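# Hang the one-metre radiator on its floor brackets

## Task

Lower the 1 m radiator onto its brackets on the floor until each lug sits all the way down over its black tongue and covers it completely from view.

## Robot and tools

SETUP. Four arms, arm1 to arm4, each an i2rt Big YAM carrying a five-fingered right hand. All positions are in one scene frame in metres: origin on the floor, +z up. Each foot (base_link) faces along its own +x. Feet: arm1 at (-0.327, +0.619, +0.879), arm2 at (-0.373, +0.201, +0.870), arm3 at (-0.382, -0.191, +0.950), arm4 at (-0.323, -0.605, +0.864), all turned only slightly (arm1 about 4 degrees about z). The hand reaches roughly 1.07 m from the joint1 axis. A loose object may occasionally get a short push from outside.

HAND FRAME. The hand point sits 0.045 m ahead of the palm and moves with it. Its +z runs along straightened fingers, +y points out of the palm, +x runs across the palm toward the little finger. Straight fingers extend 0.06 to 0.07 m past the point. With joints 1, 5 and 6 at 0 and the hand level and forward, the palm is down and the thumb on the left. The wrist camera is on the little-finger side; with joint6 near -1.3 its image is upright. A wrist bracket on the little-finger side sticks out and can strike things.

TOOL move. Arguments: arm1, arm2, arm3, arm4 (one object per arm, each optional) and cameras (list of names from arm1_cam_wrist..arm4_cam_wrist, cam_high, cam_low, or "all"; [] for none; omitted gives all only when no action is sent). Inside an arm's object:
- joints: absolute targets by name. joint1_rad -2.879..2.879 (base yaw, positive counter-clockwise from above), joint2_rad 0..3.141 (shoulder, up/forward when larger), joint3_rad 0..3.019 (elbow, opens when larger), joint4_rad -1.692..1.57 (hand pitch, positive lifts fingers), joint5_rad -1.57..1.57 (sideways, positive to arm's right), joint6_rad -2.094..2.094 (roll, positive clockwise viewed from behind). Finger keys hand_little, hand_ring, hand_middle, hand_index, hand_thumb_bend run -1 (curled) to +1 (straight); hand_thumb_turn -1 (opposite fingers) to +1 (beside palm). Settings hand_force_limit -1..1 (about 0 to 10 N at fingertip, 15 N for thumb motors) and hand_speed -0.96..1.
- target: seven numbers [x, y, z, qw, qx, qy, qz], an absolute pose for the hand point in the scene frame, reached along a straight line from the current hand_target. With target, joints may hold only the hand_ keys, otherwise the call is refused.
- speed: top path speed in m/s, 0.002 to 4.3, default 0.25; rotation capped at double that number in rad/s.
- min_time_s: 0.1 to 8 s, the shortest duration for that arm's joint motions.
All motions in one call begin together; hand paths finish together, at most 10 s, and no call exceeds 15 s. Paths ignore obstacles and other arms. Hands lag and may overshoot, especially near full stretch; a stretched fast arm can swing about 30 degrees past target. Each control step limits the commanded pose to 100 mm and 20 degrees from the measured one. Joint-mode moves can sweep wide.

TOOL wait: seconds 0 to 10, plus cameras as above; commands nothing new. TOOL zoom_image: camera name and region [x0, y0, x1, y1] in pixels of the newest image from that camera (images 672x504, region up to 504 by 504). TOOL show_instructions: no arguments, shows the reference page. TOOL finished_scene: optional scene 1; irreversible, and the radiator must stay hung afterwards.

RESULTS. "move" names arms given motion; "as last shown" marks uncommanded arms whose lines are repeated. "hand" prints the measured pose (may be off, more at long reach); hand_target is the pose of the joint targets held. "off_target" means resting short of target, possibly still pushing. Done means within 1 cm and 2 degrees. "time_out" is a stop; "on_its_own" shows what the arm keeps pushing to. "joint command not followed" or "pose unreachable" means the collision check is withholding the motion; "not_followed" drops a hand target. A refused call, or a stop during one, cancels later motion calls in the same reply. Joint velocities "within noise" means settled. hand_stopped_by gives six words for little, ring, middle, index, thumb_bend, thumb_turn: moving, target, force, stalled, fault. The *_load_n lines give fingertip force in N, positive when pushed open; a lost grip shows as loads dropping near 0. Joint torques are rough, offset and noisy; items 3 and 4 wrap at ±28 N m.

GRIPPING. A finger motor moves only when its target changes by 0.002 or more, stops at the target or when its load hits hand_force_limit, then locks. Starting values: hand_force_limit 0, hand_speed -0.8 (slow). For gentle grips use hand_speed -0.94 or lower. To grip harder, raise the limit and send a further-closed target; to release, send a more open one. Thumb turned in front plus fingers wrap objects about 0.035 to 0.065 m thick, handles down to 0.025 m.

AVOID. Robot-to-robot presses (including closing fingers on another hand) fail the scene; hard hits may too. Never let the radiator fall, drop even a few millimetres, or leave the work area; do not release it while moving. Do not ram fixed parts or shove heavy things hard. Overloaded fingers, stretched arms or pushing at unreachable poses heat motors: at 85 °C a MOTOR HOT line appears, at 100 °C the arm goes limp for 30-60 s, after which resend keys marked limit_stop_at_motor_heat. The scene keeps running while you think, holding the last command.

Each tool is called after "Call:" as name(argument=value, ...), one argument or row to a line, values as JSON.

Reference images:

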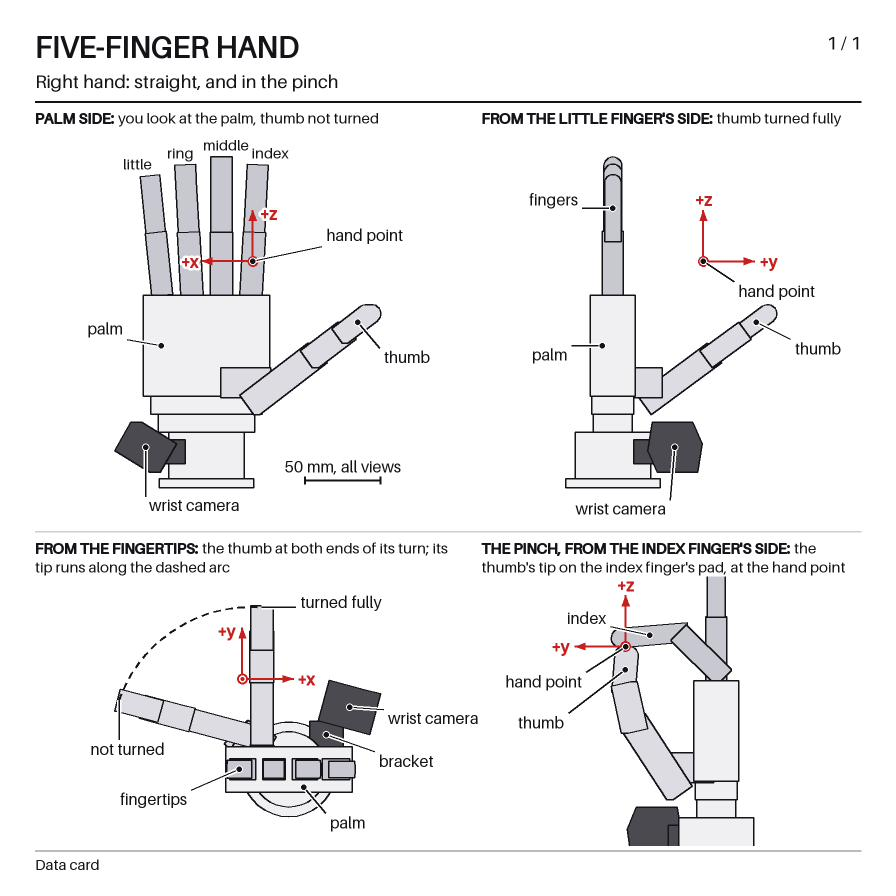

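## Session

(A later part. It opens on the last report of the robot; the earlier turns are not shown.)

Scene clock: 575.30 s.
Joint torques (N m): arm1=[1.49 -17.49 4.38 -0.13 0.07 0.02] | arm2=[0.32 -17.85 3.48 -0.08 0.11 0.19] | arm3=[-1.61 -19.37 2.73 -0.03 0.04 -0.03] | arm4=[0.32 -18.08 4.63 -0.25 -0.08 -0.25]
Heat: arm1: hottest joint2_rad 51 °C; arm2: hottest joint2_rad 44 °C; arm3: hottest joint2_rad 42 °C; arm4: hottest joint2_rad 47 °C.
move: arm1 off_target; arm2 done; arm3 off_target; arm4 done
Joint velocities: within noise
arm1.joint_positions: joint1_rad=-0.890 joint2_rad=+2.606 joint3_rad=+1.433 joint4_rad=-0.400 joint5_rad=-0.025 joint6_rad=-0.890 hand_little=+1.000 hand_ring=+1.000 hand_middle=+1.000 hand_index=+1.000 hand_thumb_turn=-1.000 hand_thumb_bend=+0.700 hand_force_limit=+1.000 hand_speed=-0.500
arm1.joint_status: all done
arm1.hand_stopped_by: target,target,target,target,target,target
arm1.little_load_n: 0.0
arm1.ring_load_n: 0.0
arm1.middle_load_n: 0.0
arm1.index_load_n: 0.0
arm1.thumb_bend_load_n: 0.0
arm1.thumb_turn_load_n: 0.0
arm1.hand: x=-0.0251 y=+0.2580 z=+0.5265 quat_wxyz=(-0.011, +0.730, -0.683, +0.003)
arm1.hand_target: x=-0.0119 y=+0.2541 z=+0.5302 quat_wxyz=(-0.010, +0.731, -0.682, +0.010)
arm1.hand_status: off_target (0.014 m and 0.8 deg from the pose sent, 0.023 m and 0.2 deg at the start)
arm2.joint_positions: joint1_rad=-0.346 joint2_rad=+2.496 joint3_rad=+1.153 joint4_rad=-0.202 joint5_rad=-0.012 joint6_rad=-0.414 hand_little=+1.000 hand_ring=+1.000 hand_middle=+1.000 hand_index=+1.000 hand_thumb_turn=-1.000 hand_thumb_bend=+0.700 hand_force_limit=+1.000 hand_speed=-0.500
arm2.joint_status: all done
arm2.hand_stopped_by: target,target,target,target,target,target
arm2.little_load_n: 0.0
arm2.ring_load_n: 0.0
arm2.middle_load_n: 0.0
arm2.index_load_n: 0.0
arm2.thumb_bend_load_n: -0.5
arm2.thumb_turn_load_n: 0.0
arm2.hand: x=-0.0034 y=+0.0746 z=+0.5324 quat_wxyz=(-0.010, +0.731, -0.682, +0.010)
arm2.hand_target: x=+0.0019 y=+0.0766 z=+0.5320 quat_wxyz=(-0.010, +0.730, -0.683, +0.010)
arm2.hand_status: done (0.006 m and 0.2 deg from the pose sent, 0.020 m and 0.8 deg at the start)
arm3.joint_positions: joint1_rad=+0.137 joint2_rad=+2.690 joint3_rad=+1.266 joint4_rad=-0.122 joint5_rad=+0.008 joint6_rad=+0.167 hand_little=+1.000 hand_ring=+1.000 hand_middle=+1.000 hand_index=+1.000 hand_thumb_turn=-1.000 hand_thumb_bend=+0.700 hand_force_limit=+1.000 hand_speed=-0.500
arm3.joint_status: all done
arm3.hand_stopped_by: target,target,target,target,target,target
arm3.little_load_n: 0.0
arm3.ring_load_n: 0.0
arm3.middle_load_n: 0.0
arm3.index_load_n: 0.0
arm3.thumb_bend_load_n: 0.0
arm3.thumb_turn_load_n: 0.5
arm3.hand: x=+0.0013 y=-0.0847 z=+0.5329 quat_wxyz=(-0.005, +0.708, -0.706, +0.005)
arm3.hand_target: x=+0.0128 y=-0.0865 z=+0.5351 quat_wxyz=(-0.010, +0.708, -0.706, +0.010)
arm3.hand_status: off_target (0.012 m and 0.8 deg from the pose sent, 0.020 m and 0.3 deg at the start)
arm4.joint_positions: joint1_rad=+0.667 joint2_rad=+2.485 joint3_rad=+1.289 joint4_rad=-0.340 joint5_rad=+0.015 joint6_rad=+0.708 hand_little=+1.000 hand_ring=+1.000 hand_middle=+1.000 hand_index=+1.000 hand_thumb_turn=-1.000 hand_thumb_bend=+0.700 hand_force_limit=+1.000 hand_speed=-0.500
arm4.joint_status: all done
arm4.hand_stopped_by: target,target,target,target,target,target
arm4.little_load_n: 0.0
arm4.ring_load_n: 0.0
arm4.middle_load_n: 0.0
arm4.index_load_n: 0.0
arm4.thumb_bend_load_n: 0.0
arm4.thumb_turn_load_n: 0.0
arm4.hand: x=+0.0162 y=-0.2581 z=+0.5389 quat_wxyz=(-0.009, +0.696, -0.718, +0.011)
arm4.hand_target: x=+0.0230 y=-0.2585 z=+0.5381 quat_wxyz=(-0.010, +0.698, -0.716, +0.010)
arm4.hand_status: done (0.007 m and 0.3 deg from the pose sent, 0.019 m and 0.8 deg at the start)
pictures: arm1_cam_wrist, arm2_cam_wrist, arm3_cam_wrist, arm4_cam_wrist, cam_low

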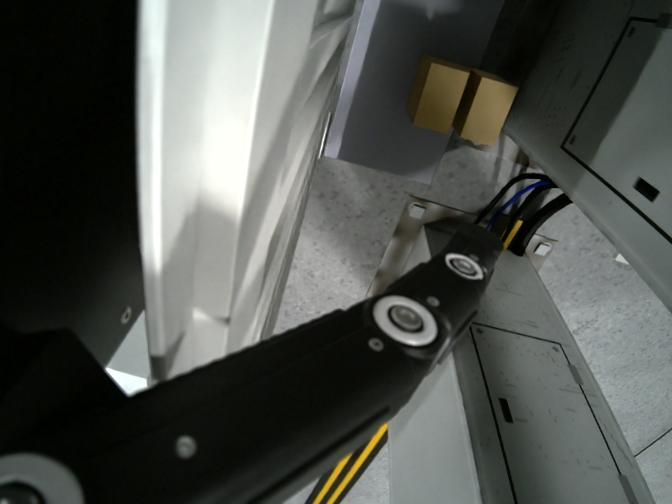

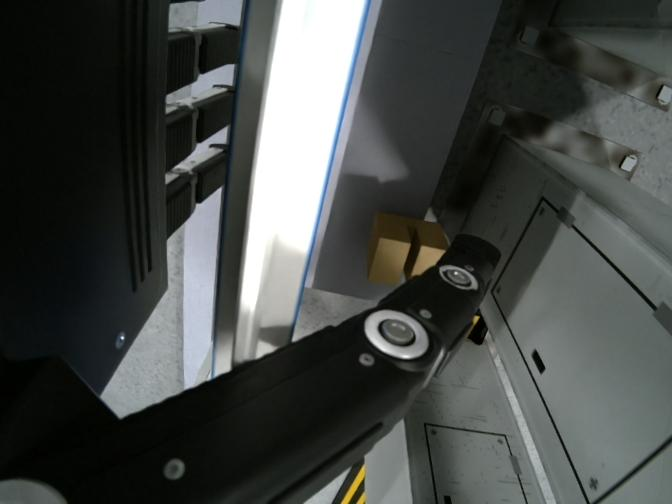

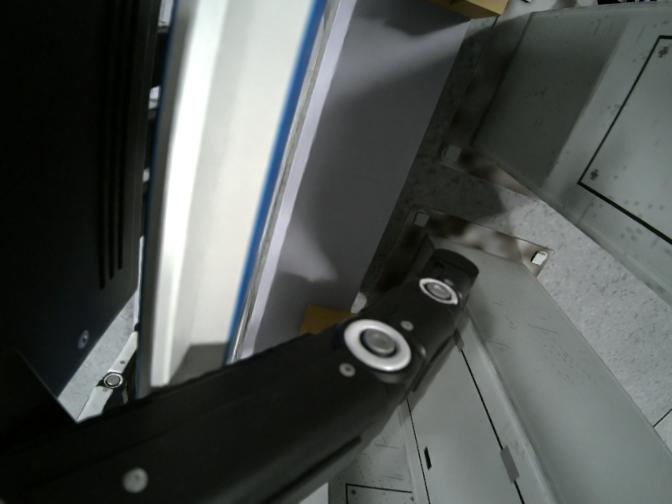

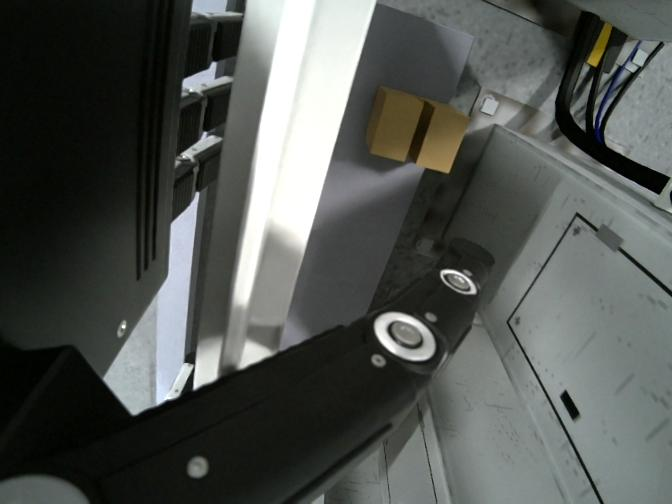

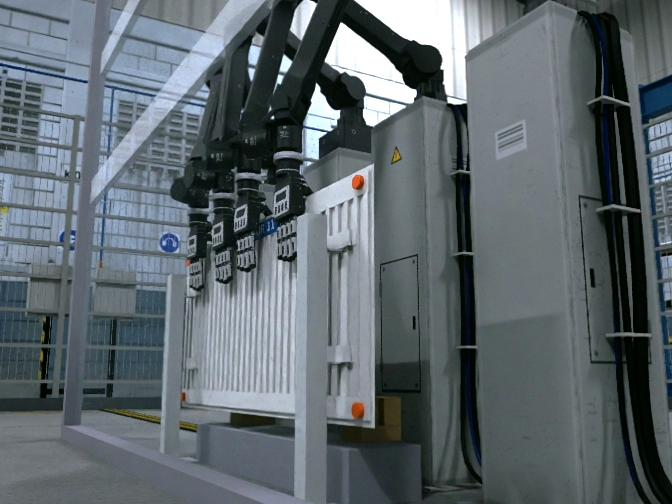

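Call:
move(
  arm1={"target": [-0.003, 0.254, 0.55, -0.01, 0.731, -0.682, 0.01], "speed": 0.06},
  arm2={"target": [0.006, 0.0765, 0.55, -0.01, 0.730, -0.683, 0.01], "speed": 0.06},
  arm3={"target": [0.021, -0.0865, 0.55, -0.01, 0.708, -0.706, 0.01], "speed": 0.06},
  arm4={"target": [0.026, -0.2585, 0.55, -0.01, 0.698, -0.716, 0.01], "speed": 0.06},
  cameras=["cam_low"],
)

Scene clock: 576.73 s.
Joint torques (N m): arm1=[1.55 -19.25 4 -0.16 0.07 0] | arm2=[0.32 -18.08 2.77 -0.14 0.12 0.21] | arm3=[-1.85 -20.72 2.54 -0.12 0.04 -0.05] | arm4=[1.08 -19.08 4 -0.24 -0.09 -0.28]
Heat: arm1: hottest joint2_rad 51 °C; arm2: hottest joint2_rad 44 °C; arm3: hottest joint2_rad 42 °C; arm4: hottest joint2_rad 47 °C.
move: arm1 off_target; arm2 done; arm3 off_target; arm4 done
Joint velocities: within noise
arm1.joint_positions: joint1_rad=-0.879 joint2_rad=+2.588 joint3_rad=+1.433 joint4_rad=-0.434 joint5_rad=-0.025 joint6_rad=-0.878 hand_little=+1.000 hand_ring=+1.000 hand_middle=+1.000 hand_index=+1.000 hand_thumb_turn=-1.000 hand_thumb_bend=+0.700 hand_force_limit=+1.000 hand_speed=-0.500
arm1.joint_status: not commanded
arm1.hand_stopped_by: target,target,target,target,target,target
arm1.little_load_n: 0.0
arm1.ring_load_n: 0.0
arm1.middle_load_n: 0.0
arm1.index_load_n: 0.0
arm1.thumb_bend_load_n: 0.0
arm1.thumb_turn_load_n: 0.0
arm1.hand: x=-0.0215 y=+0.2628 z=+0.5364 quat_wxyz=(-0.012, +0.730, -0.684, -0.006)
arm1.hand_target: x=-0.0031 y=+0.2542 z=+0.5500 quat_wxyz=(-0.010, +0.731, -0.682, +0.010)
arm1.hand_status: off_target (0.025 m and 1.8 deg from the pose sent, 0.033 m and 0.8 deg at the start)
arm2.joint_positions: joint1_rad=-0.344 joint2_rad=+2.457 joint3_rad=+1.153 joint4_rad=-0.234 joint5_rad=-0.012 joint6_rad=-0.413 hand_little=+1.000 hand_ring=+1.000 hand_middle=+1.000 hand_index=+1.000 hand_thumb_turn=-1.000 hand_thumb_bend=+0.700 hand_force_limit=+1.000 hand_speed=-0.500
arm2.joint_status: not commanded
arm2.hand_stopped_by: target,target,target,target,target,target
arm2.little_load_n: 0.0
arm2.ring_load_n: 0.0
arm2.middle_load_n: 0.0
arm2.index_load_n: 0.0
arm2.thumb_bend_load_n: 0.0
arm2.thumb_turn_load_n: 0.0
arm2.hand: x=+0.0060 y=+0.0723 z=+0.5491 quat_wxyz=(-0.012, +0.732, -0.681, +0.014)
arm2.hand_target: x=+0.0060 y=+0.0764 z=+0.5500 quat_wxyz=(-0.010, +0.730, -0.683, +0.010)
arm2.hand_status: done (0.004 m and 0.5 deg from the pose sent, 0.020 m and 0.2 deg at the start)
arm3.joint_positions: joint1_rad=+0.137 joint2_rad=+2.669 joint3_rad=+1.266 joint4_rad=-0.151 joint5_rad=+0.008 joint6_rad=+0.166 hand_little=+1.000 hand_ring=+1.000 hand_middle=+1.000 hand_index=+1.000 hand_thumb_turn=-1.000 hand_thumb_bend=+0.700 hand_force_limit=+1.000 hand_speed=-0.500
arm3.joint_status: not commanded
arm3.hand_stopped_by: target,target,target,target,target,target
arm3.little_load_n: 0.0
arm3.ring_load_n: 0.0
arm3.middle_load_n: 0.0
arm3.index_load_n: 0.0
arm3.thumb_bend_load_n: 0.0
arm3.thumb_turn_load_n: 0.0
arm3.hand: x=+0.0043 y=-0.0843 z=+0.5420 quat_wxyz=(-0.001, +0.709, -0.705, +0.003)
arm3.hand_target: x=+0.0206 y=-0.0865 z=+0.5500 quat_wxyz=(-0.010, +0.708, -0.706, +0.010)
arm3.hand_status: off_target (0.019 m and 1.3 deg from the pose sent, 0.026 m and 0.8 deg at the start)
arm4.joint_positions: joint1_rad=+0.664 joint2_rad=+2.471 joint3_rad=+1.289 joint4_rad=-0.360 joint5_rad=+0.015 joint6_rad=+0.704 hand_little=+1.000 hand_ring=+1.000 hand_middle=+1.000 hand_index=+1.000 hand_thumb_turn=-1.000 hand_thumb_bend=+0.700 hand_force_limit=+1.000 hand_speed=-0.500
arm4.joint_status: not commanded
arm4.hand_stopped_by: target,target,target,target,target,target
arm4.little_load_n: 0.0
arm4.ring_load_n: 0.0
arm4.middle_load_n: 0.0
arm4.index_load_n: 0.0
arm4.thumb_bend_load_n: 0.0
arm4.thumb_turn_load_n: 0.0
arm4.hand: x=+0.0177 y=-0.2584 z=+0.5458 quat_wxyz=(-0.006, +0.697, -0.717, +0.010)
arm4.hand_target: x=+0.0259 y=-0.2586 z=+0.5500 quat_wxyz=(-0.010, +0.698, -0.716, +0.010)
arm4.hand_status: done (0.009 m and 0.5 deg from the pose sent, 0.015 m and 0.4 deg at the start)

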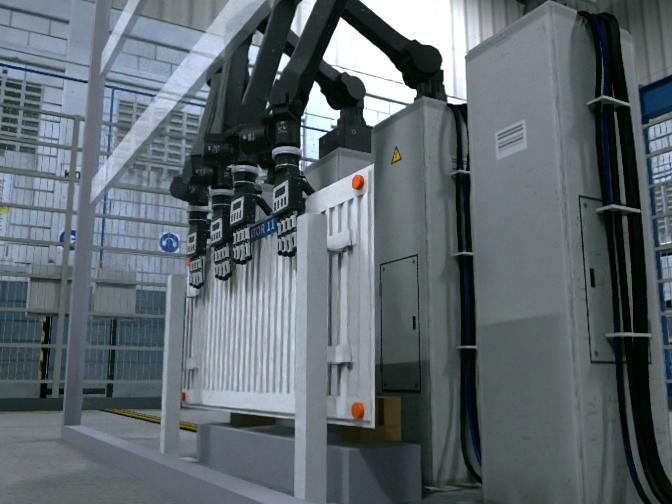

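Call:
move(
  arm1={"target": [0.006, 0.250, 0.62, -0.01, 0.731, -0.682, 0.01], "speed": 0.08},
  arm2={"target": [0.010, 0.079, 0.62, -0.01, 0.730, -0.683, 0.01], "speed": 0.08},
  arm3={"target": [0.027, -0.087, 0.62, -0.01, 0.708, -0.706, 0.01], "speed": 0.08},
  arm4={"target": [0.030, -0.2585, 0.62, -0.01, 0.698, -0.716, 0.01], "speed": 0.08},
  cameras=["cam_low", "arm1_cam_wrist", "arm3_cam_wrist"],
)

Scene clock: 578.63 s.
Joint torques (N m): arm1=[1.67 -19.43 3.63 -0.17 0.07 0] | arm2=[0.67 -17.96 3.56 -0.03 0.11 0.21] | arm3=[-2.02 -22.12 2.5 0.08 0.05 -0.04] | arm4=[0.97 -18.43 3.74 -0.27 -0.09 -0.2]
Heat: arm1: hottest joint2_rad 51 °C; arm2: hottest joint2_rad 44 °C; arm3: hottest joint2_rad 41 °C; arm4: hottest joint2_rad 47 °C.
move: arm1 off_target; arm2 done; arm3 off_target; arm4 done
Joint velocities: within noise
arm1.joint_positions: joint1_rad=-0.874 joint2_rad=+2.440 joint3_rad=+1.409 joint4_rad=-0.540 joint5_rad=-0.025 joint6_rad=-0.872 hand_little=+1.000 hand_ring=+1.000 hand_middle=+1.000 hand_index=+1.000 hand_thumb_turn=-1.000 hand_thumb_bend=+0.700 hand_force_limit=+1.000 hand_speed=-0.500
arm1.joint_status: not commanded
arm1.hand_stopped_by: target,target,target,target,target,target
arm1.little_load_n: 0.0
arm1.ring_load_n: 0.0
arm1.middle_load_n: 0.0
arm1.index_load_n: 0.0
arm1.thumb_bend_load_n: 0.0
arm1.thumb_turn_load_n: 0.0
arm1.hand: x=-0.0043 y=+0.2493 z=+0.6084 quat_wxyz=(-0.011, +0.729, -0.684, +0.003)
arm1.hand_target: x=+0.0061 y=+0.2500 z=+0.6198 quat_wxyz=(-0.010, +0.731, -0.682, +0.010)
arm1.hand_status: off_target (0.016 m and 0.8 deg from the pose sent, 0.089 m and 1.8 deg at the start)
arm2.joint_positions: joint1_rad=-0.339 joint2_rad=+2.288 joint3_rad=+1.091 joint4_rad=-0.349 joint5_rad=-0.012 joint6_rad=-0.405 hand_little=+1.000 hand_ring=+1.000 hand_middle=+1.000 hand_index=+1.000 hand_thumb_turn=-1.000 hand_thumb_bend=+0.700 hand_force_limit=+1.000 hand_speed=-0.500
arm2.joint_status: not commanded
arm2.hand_stopped_by: target,target,target,target,target,target
arm2.little_load_n: 0.0
arm2.ring_load_n: 0.0
arm2.middle_load_n: 0.0
arm2.index_load_n: 0.0
arm2.thumb_bend_load_n: 0.0
arm2.thumb_turn_load_n: 0.0
arm2.hand: x=+0.0070 y=+0.0747 z=+0.6164 quat_wxyz=(-0.010, +0.731, -0.682, +0.009)
arm2.hand_target: x=+0.0100 y=+0.0790 z=+0.6200 quat_wxyz=(-0.010, +0.730, -0.683, +0.010)
arm2.hand_status: done (0.006 m and 0.1 deg from the pose sent, 0.071 m and 0.5 deg at the start)
arm3.joint_positions: joint1_rad=+0.137 joint2_rad=+2.511 joint3_rad=+1.182 joint4_rad=-0.241 joint5_rad=+0.008 joint6_rad=+0.163 hand_little=+1.000 hand_ring=+1.000 hand_middle=+1.000 hand_index=+1.000 hand_thumb_turn=-1.000 hand_thumb_bend=+0.700 hand_force_limit=+1.000 hand_speed=-0.500
arm3.joint_status: not commanded
arm3.hand_stopped_by: target,target,target,target,target,target
arm3.little_load_n: 0.0
arm3.ring_load_n: 0.0
arm3.middle_load_n: 0.0
arm3.index_load_n: 0.0
arm3.thumb_bend_load_n: 0.0
arm3.thumb_turn_load_n: 0.0
arm3.hand: x=+0.0065 y=-0.0843 z=+0.6052 quat_wxyz=(+0.005, +0.710, -0.705, -0.002)
arm3.hand_target: x=+0.0268 y=-0.0870 z=+0.6198 quat_wxyz=(-0.010, +0.708, -0.706, +0.010)
arm3.hand_status: off_target (0.025 m and 2.2 deg from the pose sent, 0.081 m and 1.3 deg at the start)
arm4.joint_positions: joint1_rad=+0.659 joint2_rad=+2.306 joint3_rad=+1.250 joint4_rad=-0.466 joint5_rad=+0.015 joint6_rad=+0.699 hand_little=+1.000 hand_ring=+1.000 hand_middle=+1.000 hand_index=+1.000 hand_thumb_turn=-1.000 hand_thumb_bend=+0.700 hand_force_limit=+1.000 hand_speed=-0.500
arm4.joint_status: not commanded
arm4.hand_stopped_by: target,target,target,target,target,target
arm4.little_load_n: 0.0
arm4.ring_load_n: 0.0
arm4.middle_load_n: 0.0
arm4.index_load_n: 0.0
arm4.thumb_bend_load_n: 0.0
arm4.thumb_turn_load_n: -0.5
arm4.hand: x=+0.0313 y=-0.2507 z=+0.6197 quat_wxyz=(-0.016, +0.696, -0.717, +0.011)
arm4.hand_target: x=+0.0300 y=-0.2584 z=+0.6199 quat_wxyz=(-0.010, +0.698, -0.716, +0.010)
arm4.hand_status: done (0.008 m and 0.8 deg from the pose sent, 0.075 m and 0.5 deg at the start)
pictures: arm1_cam_wrist, arm3_cam_wrist, cam_low

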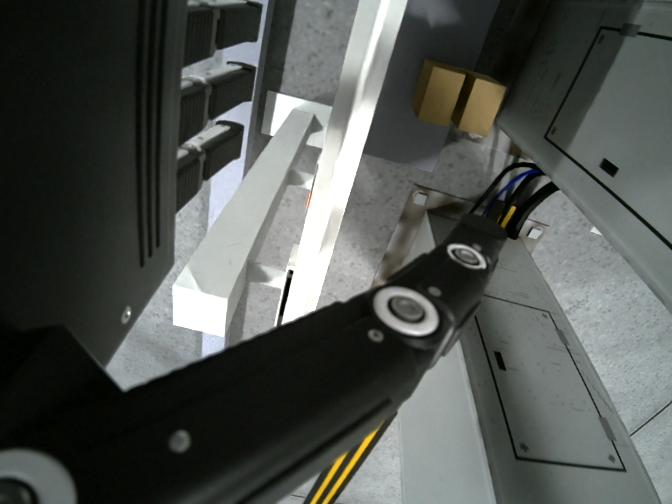

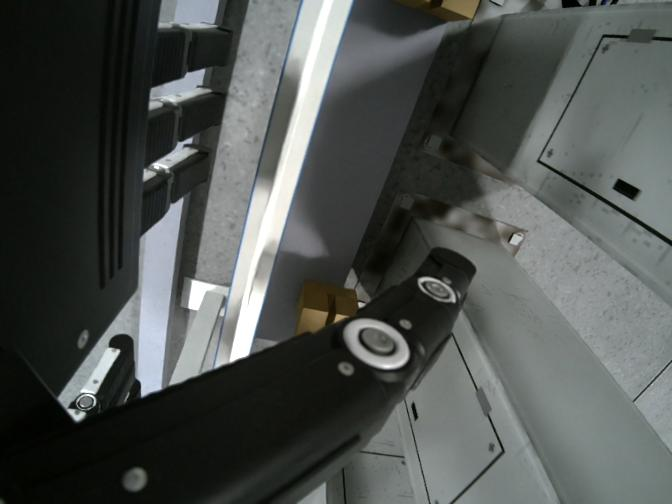

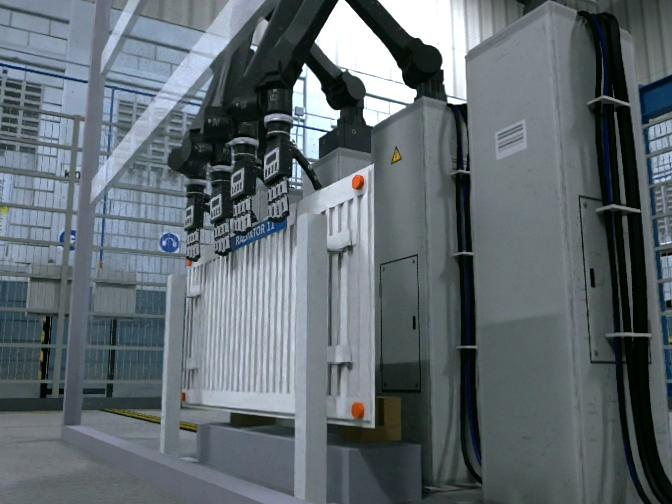

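Call:
move(
  arm1={"target": [0.004, 0.250, 0.685, -0.01, 0.731, -0.682, 0.01], "speed": 0.1},
  arm2={"target": [0.006, 0.080, 0.68, -0.01, 0.730, -0.683, 0.01], "speed": 0.1},
  arm3={"target": [0.024, -0.087, 0.685, -0.01, 0.708, -0.706, 0.01], "speed": 0.1},
  arm4={"target": [0.024, -0.2585, 0.68, -0.01, 0.698, -0.716, 0.01], "speed": 0.1},
  cameras=["cam_low", "cam_high", "arm4_cam_wrist"],
)

Scene clock: 580.43 s.
Joint torques (N m): arm1=[1.38 -18.49 4.42 -0.17 0.08 -0.03] | arm2=[0.32 -17.08 4.27 -0.01 0.12 0.2] | arm3=[-1.9 -21.36 3.47 0.12 0.05 -0.03] | arm4=[1.44 -18.14 4.44 -0.14 -0.09 -0.17]
Heat: arm1: hottest joint2_rad 51 °C; arm2: hottest joint2_rad 44 °C; arm3: hottest joint2_rad 41 °C; arm4: hottest joint2_rad 47 °C.
move: arm1 off_target; arm2 done; arm3 off_target; arm4 done
Joint velocities: within noise
arm1.joint_positions: joint1_rad=-0.874 joint2_rad=+2.294 joint3_rad=+1.364 joint4_rad=-0.638 joint5_rad=-0.025 joint6_rad=-0.871 hand_little=+1.000 hand_ring=+1.000 hand_middle=+1.000 hand_index=+1.000 hand_thumb_turn=-1.000 hand_thumb_bend=+0.700 hand_force_limit=+1.000 hand_speed=-0.500
arm1.joint_status: not commanded
arm1.hand_stopped_by: target,target,target,target,target,target
arm1.little_load_n: 0.0
arm1.ring_load_n: 0.0
arm1.middle_load_n: 0.0
arm1.index_load_n: 0.0
arm1.thumb_bend_load_n: 0.0
arm1.thumb_turn_load_n: 0.0
arm1.hand: x=-0.0033 y=+0.2485 z=+0.6763 quat_wxyz=(-0.011, +0.729, -0.684, +0.005)
arm1.hand_target: x=+0.0041 y=+0.2501 z=+0.6849 quat_wxyz=(-0.010, +0.731, -0.682, +0.010)
arm1.hand_status: off_target (0.012 m and 0.6 deg from the pose sent, 0.077 m and 0.9 deg at the start)
arm2.joint_positions: joint1_rad=-0.336 joint2_rad=+2.128 joint3_rad=+1.047 joint4_rad=-0.454 joint5_rad=-0.012 joint6_rad=-0.405 hand_little=+1.000 hand_ring=+1.000 hand_middle=+1.000 hand_index=+1.000 hand_thumb_turn=-1.000 hand_thumb_bend=+0.700 hand_force_limit=+1.000 hand_speed=-0.500
arm2.joint_status: not commanded
arm2.hand_stopped_by: target,target,target,target,target,target
arm2.little_load_n: 0.0
arm2.ring_load_n: -0.5
arm2.middle_load_n: 0.0
arm2.index_load_n: 0.0
arm2.thumb_bend_load_n: -0.5
arm2.thumb_turn_load_n: 0.0
arm2.hand: x=+0.0081 y=+0.0753 z=+0.6789 quat_wxyz=(-0.012, +0.732, -0.682, +0.015)
arm2.hand_target: x=+0.0059 y=+0.0799 z=+0.6799 quat_wxyz=(-0.010, +0.730, -0.683, +0.010)
arm2.hand_status: done (0.005 m and 0.6 deg from the pose sent, 0.064 m and 0.1 deg at the start)
arm3.joint_positions: joint1_rad=+0.137 joint2_rad=+2.341 joint3_rad=+1.098 joint4_rad=-0.329 joint5_rad=+0.008 joint6_rad=+0.163 hand_little=+1.000 hand_ring=+1.000 hand_middle=+1.000 hand_index=+1.000 hand_thumb_turn=-1.000 hand_thumb_bend=+0.700 hand_force_limit=+1.000 hand_speed=-0.500
arm3.joint_status: not commanded
arm3.hand_stopped_by: target,target,target,target,target,target
arm3.little_load_n: 0.0
arm3.ring_load_n: 0.5
arm3.middle_load_n: 0.0
arm3.index_load_n: 0.0
arm3.thumb_bend_load_n: 0.0
arm3.thumb_turn_load_n: 0.0
arm3.hand: x=+0.0045 y=-0.0850 z=+0.6707 quat_wxyz=(+0.006, +0.710, -0.705, -0.002)
arm3.hand_target: x=+0.0236 y=-0.0870 z=+0.6848 quat_wxyz=(-0.010, +0.708, -0.706, +0.010)
arm3.hand_status: off_target (0.024 m and 2.4 deg from the pose sent, 0.082 m and 2.2 deg at the start)
arm4.joint_positions: joint1_rad=+0.659 joint2_rad=+2.162 joint3_rad=+1.203 joint4_rad=-0.562 joint5_rad=+0.015 joint6_rad=+0.699 hand_little=+1.000 hand_ring=+1.000 hand_middle=+1.000 hand_index=+1.000 hand_thumb_turn=-1.000 hand_thumb_bend=+0.700 hand_force_limit=+1.000 hand_speed=-0.500
arm4.joint_status: not commanded
arm4.hand_stopped_by: target,target,target,target,target,target
arm4.little_load_n: 0.0
arm4.ring_load_n: 0.0
arm4.middle_load_n: 0.5
arm4.index_load_n: 0.0
arm4.thumb_bend_load_n: 0.0
arm4.thumb_turn_load_n: 0.0
arm4.hand: x=+0.0275 y=-0.2533 z=+0.6807 quat_wxyz=(-0.017, +0.696, -0.717, +0.011)
arm4.hand_target: x=+0.0239 y=-0.2585 z=+0.6799 quat_wxyz=(-0.010, +0.698, -0.716, +0.010)
arm4.hand_status: done (0.006 m and 0.8 deg from the pose sent, 0.061 m and 0.8 deg at the start)
pictures: arm4_cam_wrist, cam_high, cam_low

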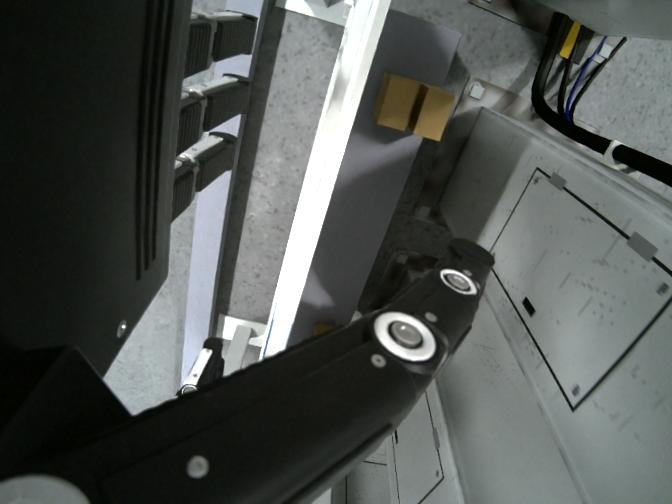

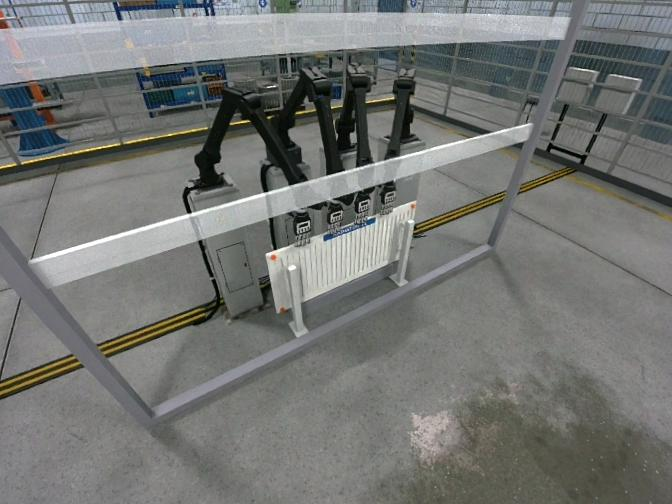

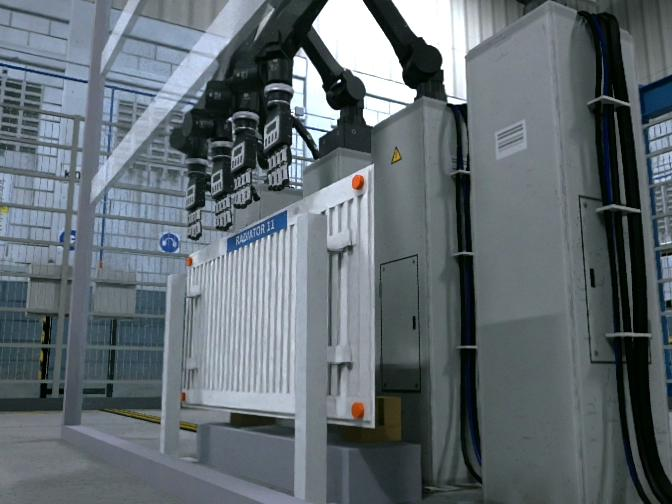

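Clear of the panel. Check the lugs.

Call:
zoom_image(
  camera="cam_low",
  region=[320, 215, 370, 265],
)

Call:
zoom_image(
  camera="cam_low",
  region=[320, 330, 370, 380],
)

Call:
zoom_image(
  camera="cam_low",
  region=[175, 265, 225, 315],
)

Call:
zoom_image(
  camera="cam_low",
  region=[175, 345, 225, 395],
)

Call:
zoom_image(
  camera="cam_high",
  region=[250, 190, 430, 340],
)

Scaled by 10.080 from the camera's image (finer frame: 960x720).

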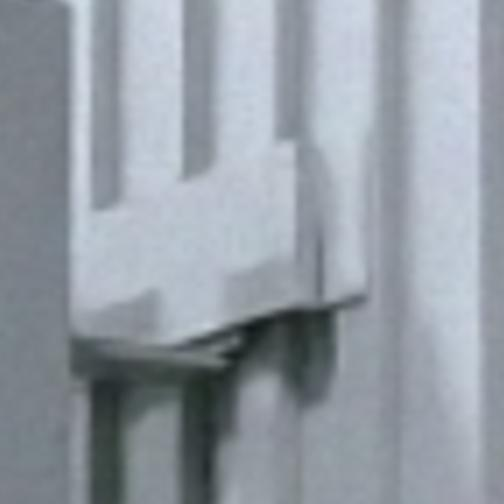

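Scaled by 10.080 from the camera's image (finer frame: 960x720).

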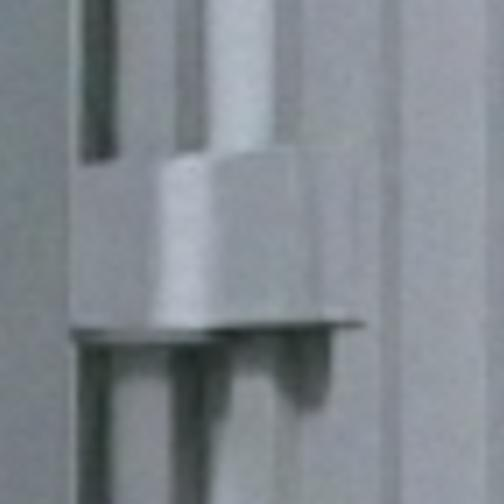

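Scaled by 10.080 from the camera's image (finer frame: 960x720).

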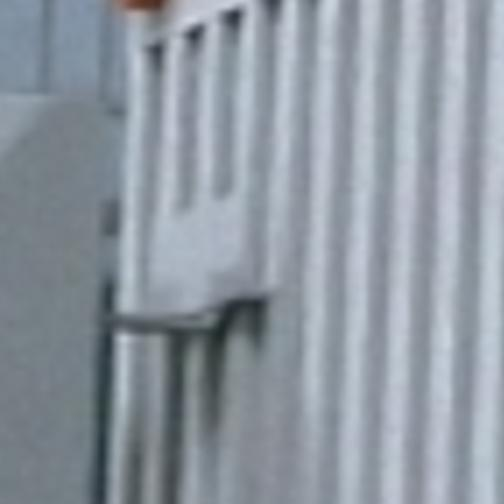

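Scaled by 10.080 from the camera's image (finer frame: 960x720).

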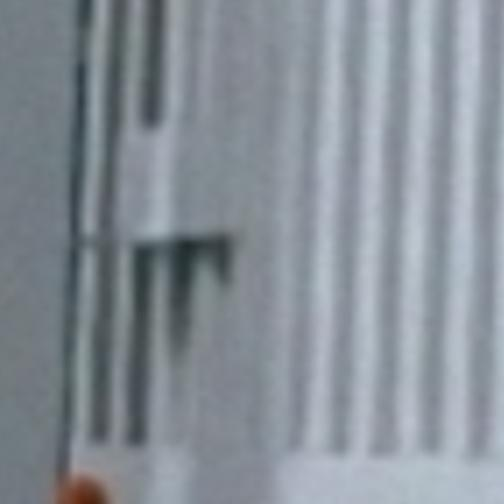

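Scaled by 2.800 from the camera's image (finer frame: 960x720).

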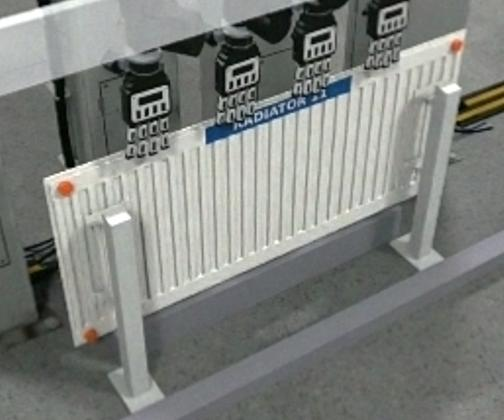

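Call:
wait(
  seconds=1,
  cameras=["all"],
)

Scene clock: 582.60 s.
Joint torques (N m): arm1=[1.38 -18.26 4.44 -0.13 0.07 -0.02] | arm2=[0.56 -17.03 4.22 -0.08 0.13 0.19] | arm3=[-1.9 -21.36 3.47 0.12 0.05 -0.03] | arm4=[1.44 -17.9 4.51 -0.2 -0.07 -0.22]
Heat: arm1: hottest joint2_rad 50 °C; arm2: hottest joint2_rad 44 °C; arm3: hottest joint2_rad 41 °C; arm4: hottest joint2_rad 47 °C.
Joint velocities: within noise
arm1.joint_positions: joint1_rad=-0.874 joint2_rad=+2.294 joint3_rad=+1.364 joint4_rad=-0.638 joint5_rad=-0.025 joint6_rad=-0.871 hand_little=+1.000 hand_ring=+1.000 hand_middle=+1.000 hand_index=+1.000 hand_thumb_turn=-1.000 hand_thumb_bend=+0.700 hand_force_limit=+1.000 hand_speed=-0.500
arm1.joint_status: not commanded
arm1.hand_stopped_by: target,target,target,target,target,target
arm1.little_load_n: 0.0
arm1.ring_load_n: 0.0
arm1.middle_load_n: 0.0
arm1.index_load_n: 0.0
arm1.thumb_bend_load_n: 0.0
arm1.thumb_turn_load_n: 0.0
arm1.hand: x=-0.0033 y=+0.2485 z=+0.6763 quat_wxyz=(-0.011, +0.729, -0.684, +0.005)
arm1.hand_target: x=+0.0041 y=+0.2501 z=+0.6849 quat_wxyz=(-0.010, +0.731, -0.682, +0.010)
arm1.hand_status: off_target (0.012 m and 0.6 deg from the pose sent, 0.077 m and 0.9 deg at the start)
arm2.joint_positions: joint1_rad=-0.336 joint2_rad=+2.128 joint3_rad=+1.047 joint4_rad=-0.454 joint5_rad=-0.012 joint6_rad=-0.405 hand_little=+1.000 hand_ring=+1.000 hand_middle=+1.000 hand_index=+1.000 hand_thumb_turn=-1.000 hand_thumb_bend=+0.700 hand_force_limit=+1.000 hand_speed=-0.500
arm2.joint_status: not commanded
arm2.hand_stopped_by: target,target,target,target,target,target
arm2.little_load_n: 0.0
arm2.ring_load_n: 0.0
arm2.middle_load_n: 0.0
arm2.index_load_n: 0.0
arm2.thumb_bend_load_n: 0.0
arm2.thumb_turn_load_n: 0.0
arm2.hand: x=+0.0081 y=+0.0753 z=+0.6789 quat_wxyz=(-0.012, +0.732, -0.682, +0.015)
arm2.hand_target: x=+0.0059 y=+0.0799 z=+0.6799 quat_wxyz=(-0.010, +0.730, -0.683, +0.010)
arm2.hand_status: done (0.005 m and 0.6 deg from the pose sent, 0.064 m and 0.1 deg at the start)
arm3.joint_positions: joint1_rad=+0.137 joint2_rad=+2.341 joint3_rad=+1.098 joint4_rad=-0.329 joint5_rad=+0.008 joint6_rad=+0.163 hand_little=+1.000 hand_ring=+1.000 hand_middle=+1.000 hand_index=+1.000 hand_thumb_turn=-1.000 hand_thumb_bend=+0.700 hand_force_limit=+1.000 hand_speed=-0.500
arm3.joint_status: not commanded
arm3.hand_stopped_by: target,target,target,target,target,target
arm3.little_load_n: 0.0
arm3.ring_load_n: 0.0
arm3.middle_load_n: 0.5
arm3.index_load_n: 0.0
arm3.thumb_bend_load_n: 0.0
arm3.thumb_turn_load_n: 0.0
arm3.hand: x=+0.0045 y=-0.0850 z=+0.6707 quat_wxyz=(+0.006, +0.710, -0.705, -0.002)
arm3.hand_target: x=+0.0236 y=-0.0870 z=+0.6848 quat_wxyz=(-0.010, +0.708, -0.706, +0.010)
arm3.hand_status: off_target (0.024 m and 2.4 deg from the pose sent, 0.082 m and 2.2 deg at the start)
arm4.joint_positions: joint1_rad=+0.659 joint2_rad=+2.162 joint3_rad=+1.203 joint4_rad=-0.562 joint5_rad=+0.015 joint6_rad=+0.699 hand_little=+1.000 hand_ring=+1.000 hand_middle=+1.000 hand_index=+1.000 hand_thumb_turn=-1.000 hand_thumb_bend=+0.700 hand_force_limit=+1.000 hand_speed=-0.500
arm4.joint_status: not commanded
arm4.hand_stopped_by: target,target,target,target,target,target
arm4.little_load_n: 0.0
arm4.ring_load_n: 0.0
arm4.middle_load_n: 0.0
arm4.index_load_n: 0.0
arm4.thumb_bend_load_n: 0.0
arm4.thumb_turn_load_n: 0.0
arm4.hand: x=+0.0275 y=-0.2533 z=+0.6807 quat_wxyz=(-0.017, +0.696, -0.717, +0.011)
arm4.hand_target: x=+0.0239 y=-0.2585 z=+0.6799 quat_wxyz=(-0.010, +0.698, -0.716, +0.010)
arm4.hand_status: done (0.006 m and 0.8 deg from the pose sent, 0.061 m and 0.8 deg at the start)
wait: 1.00 s; at rest from the start
pictures: arm1_cam_wrist, arm2_cam_wrist, arm3_cam_wrist, arm4_cam_wrist, cam_high, cam_low

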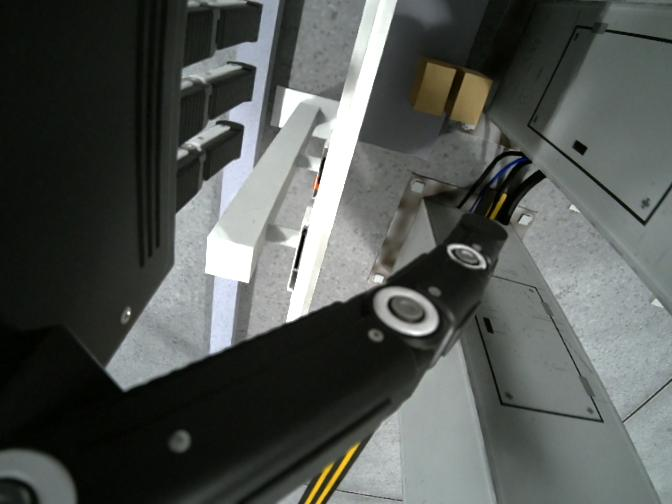

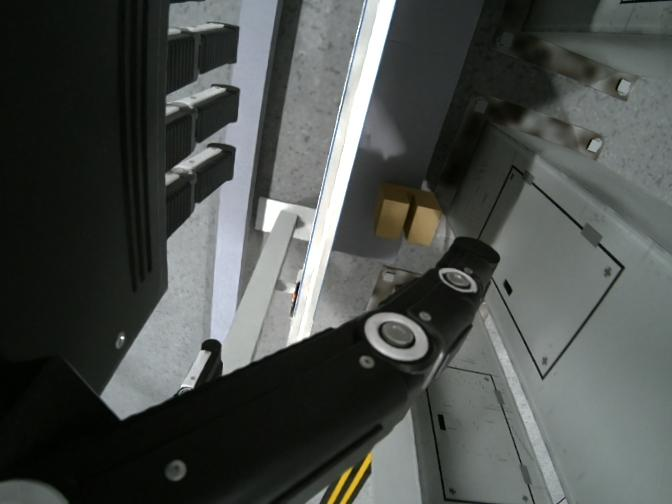

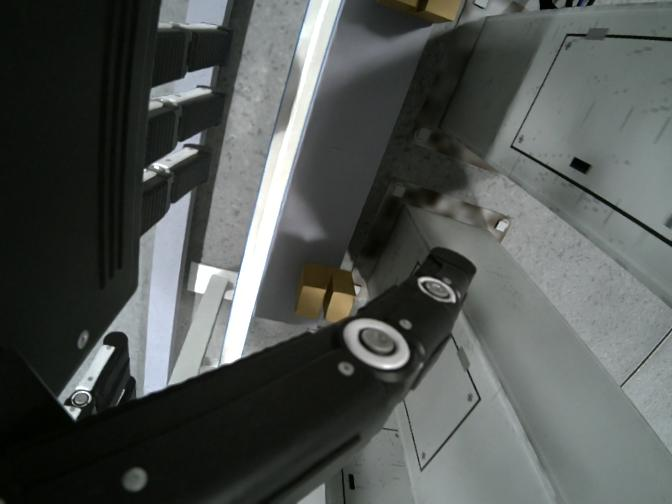

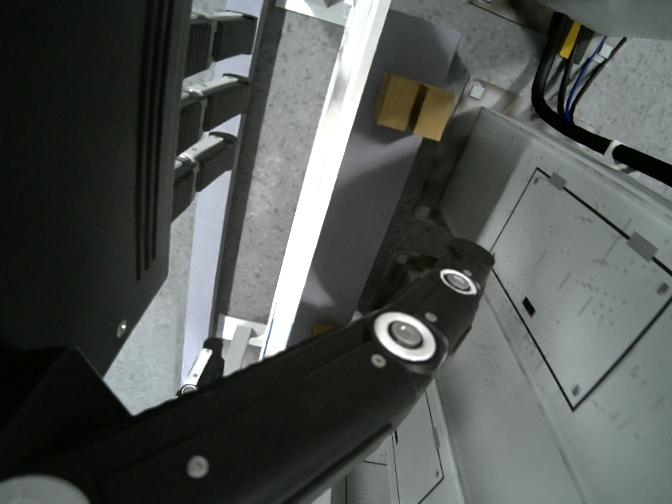

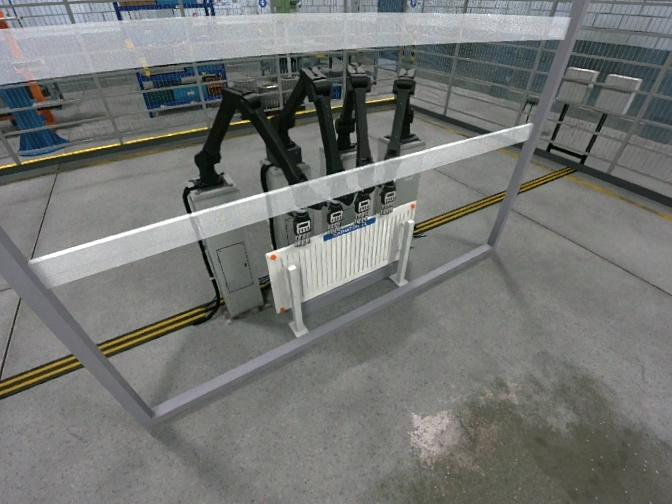

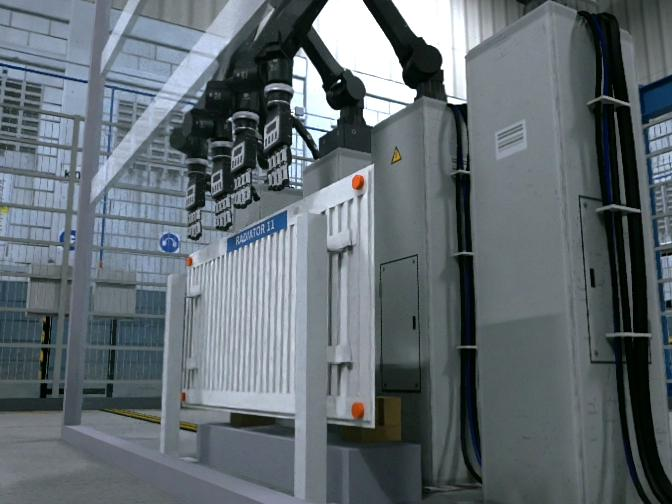

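Call:
zoom_image(
  camera="arm1_cam_wrist",
  region=[240, 90, 400, 330],
)

Call:
zoom_image(
  camera="arm2_cam_wrist",
  region=[240, 240, 340, 350],
)

Scaled by 2.100 from the camera's image (finer frame: 960x720).

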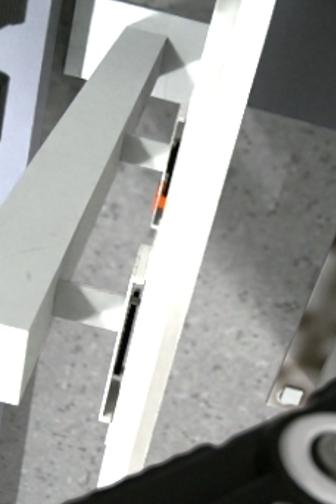

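Scaled by 4.582 from the camera's image (finer frame: 960x720).

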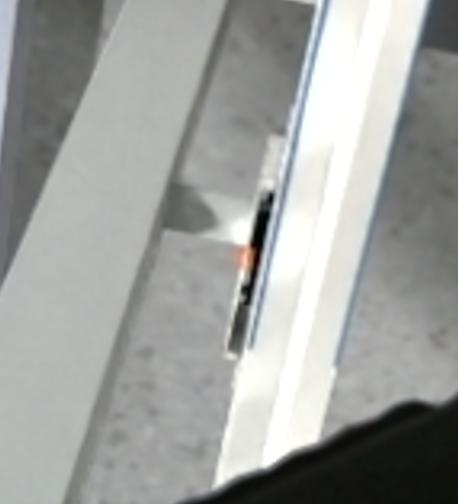

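Call:
finished_scene(
)

The scene is finished: the task was done.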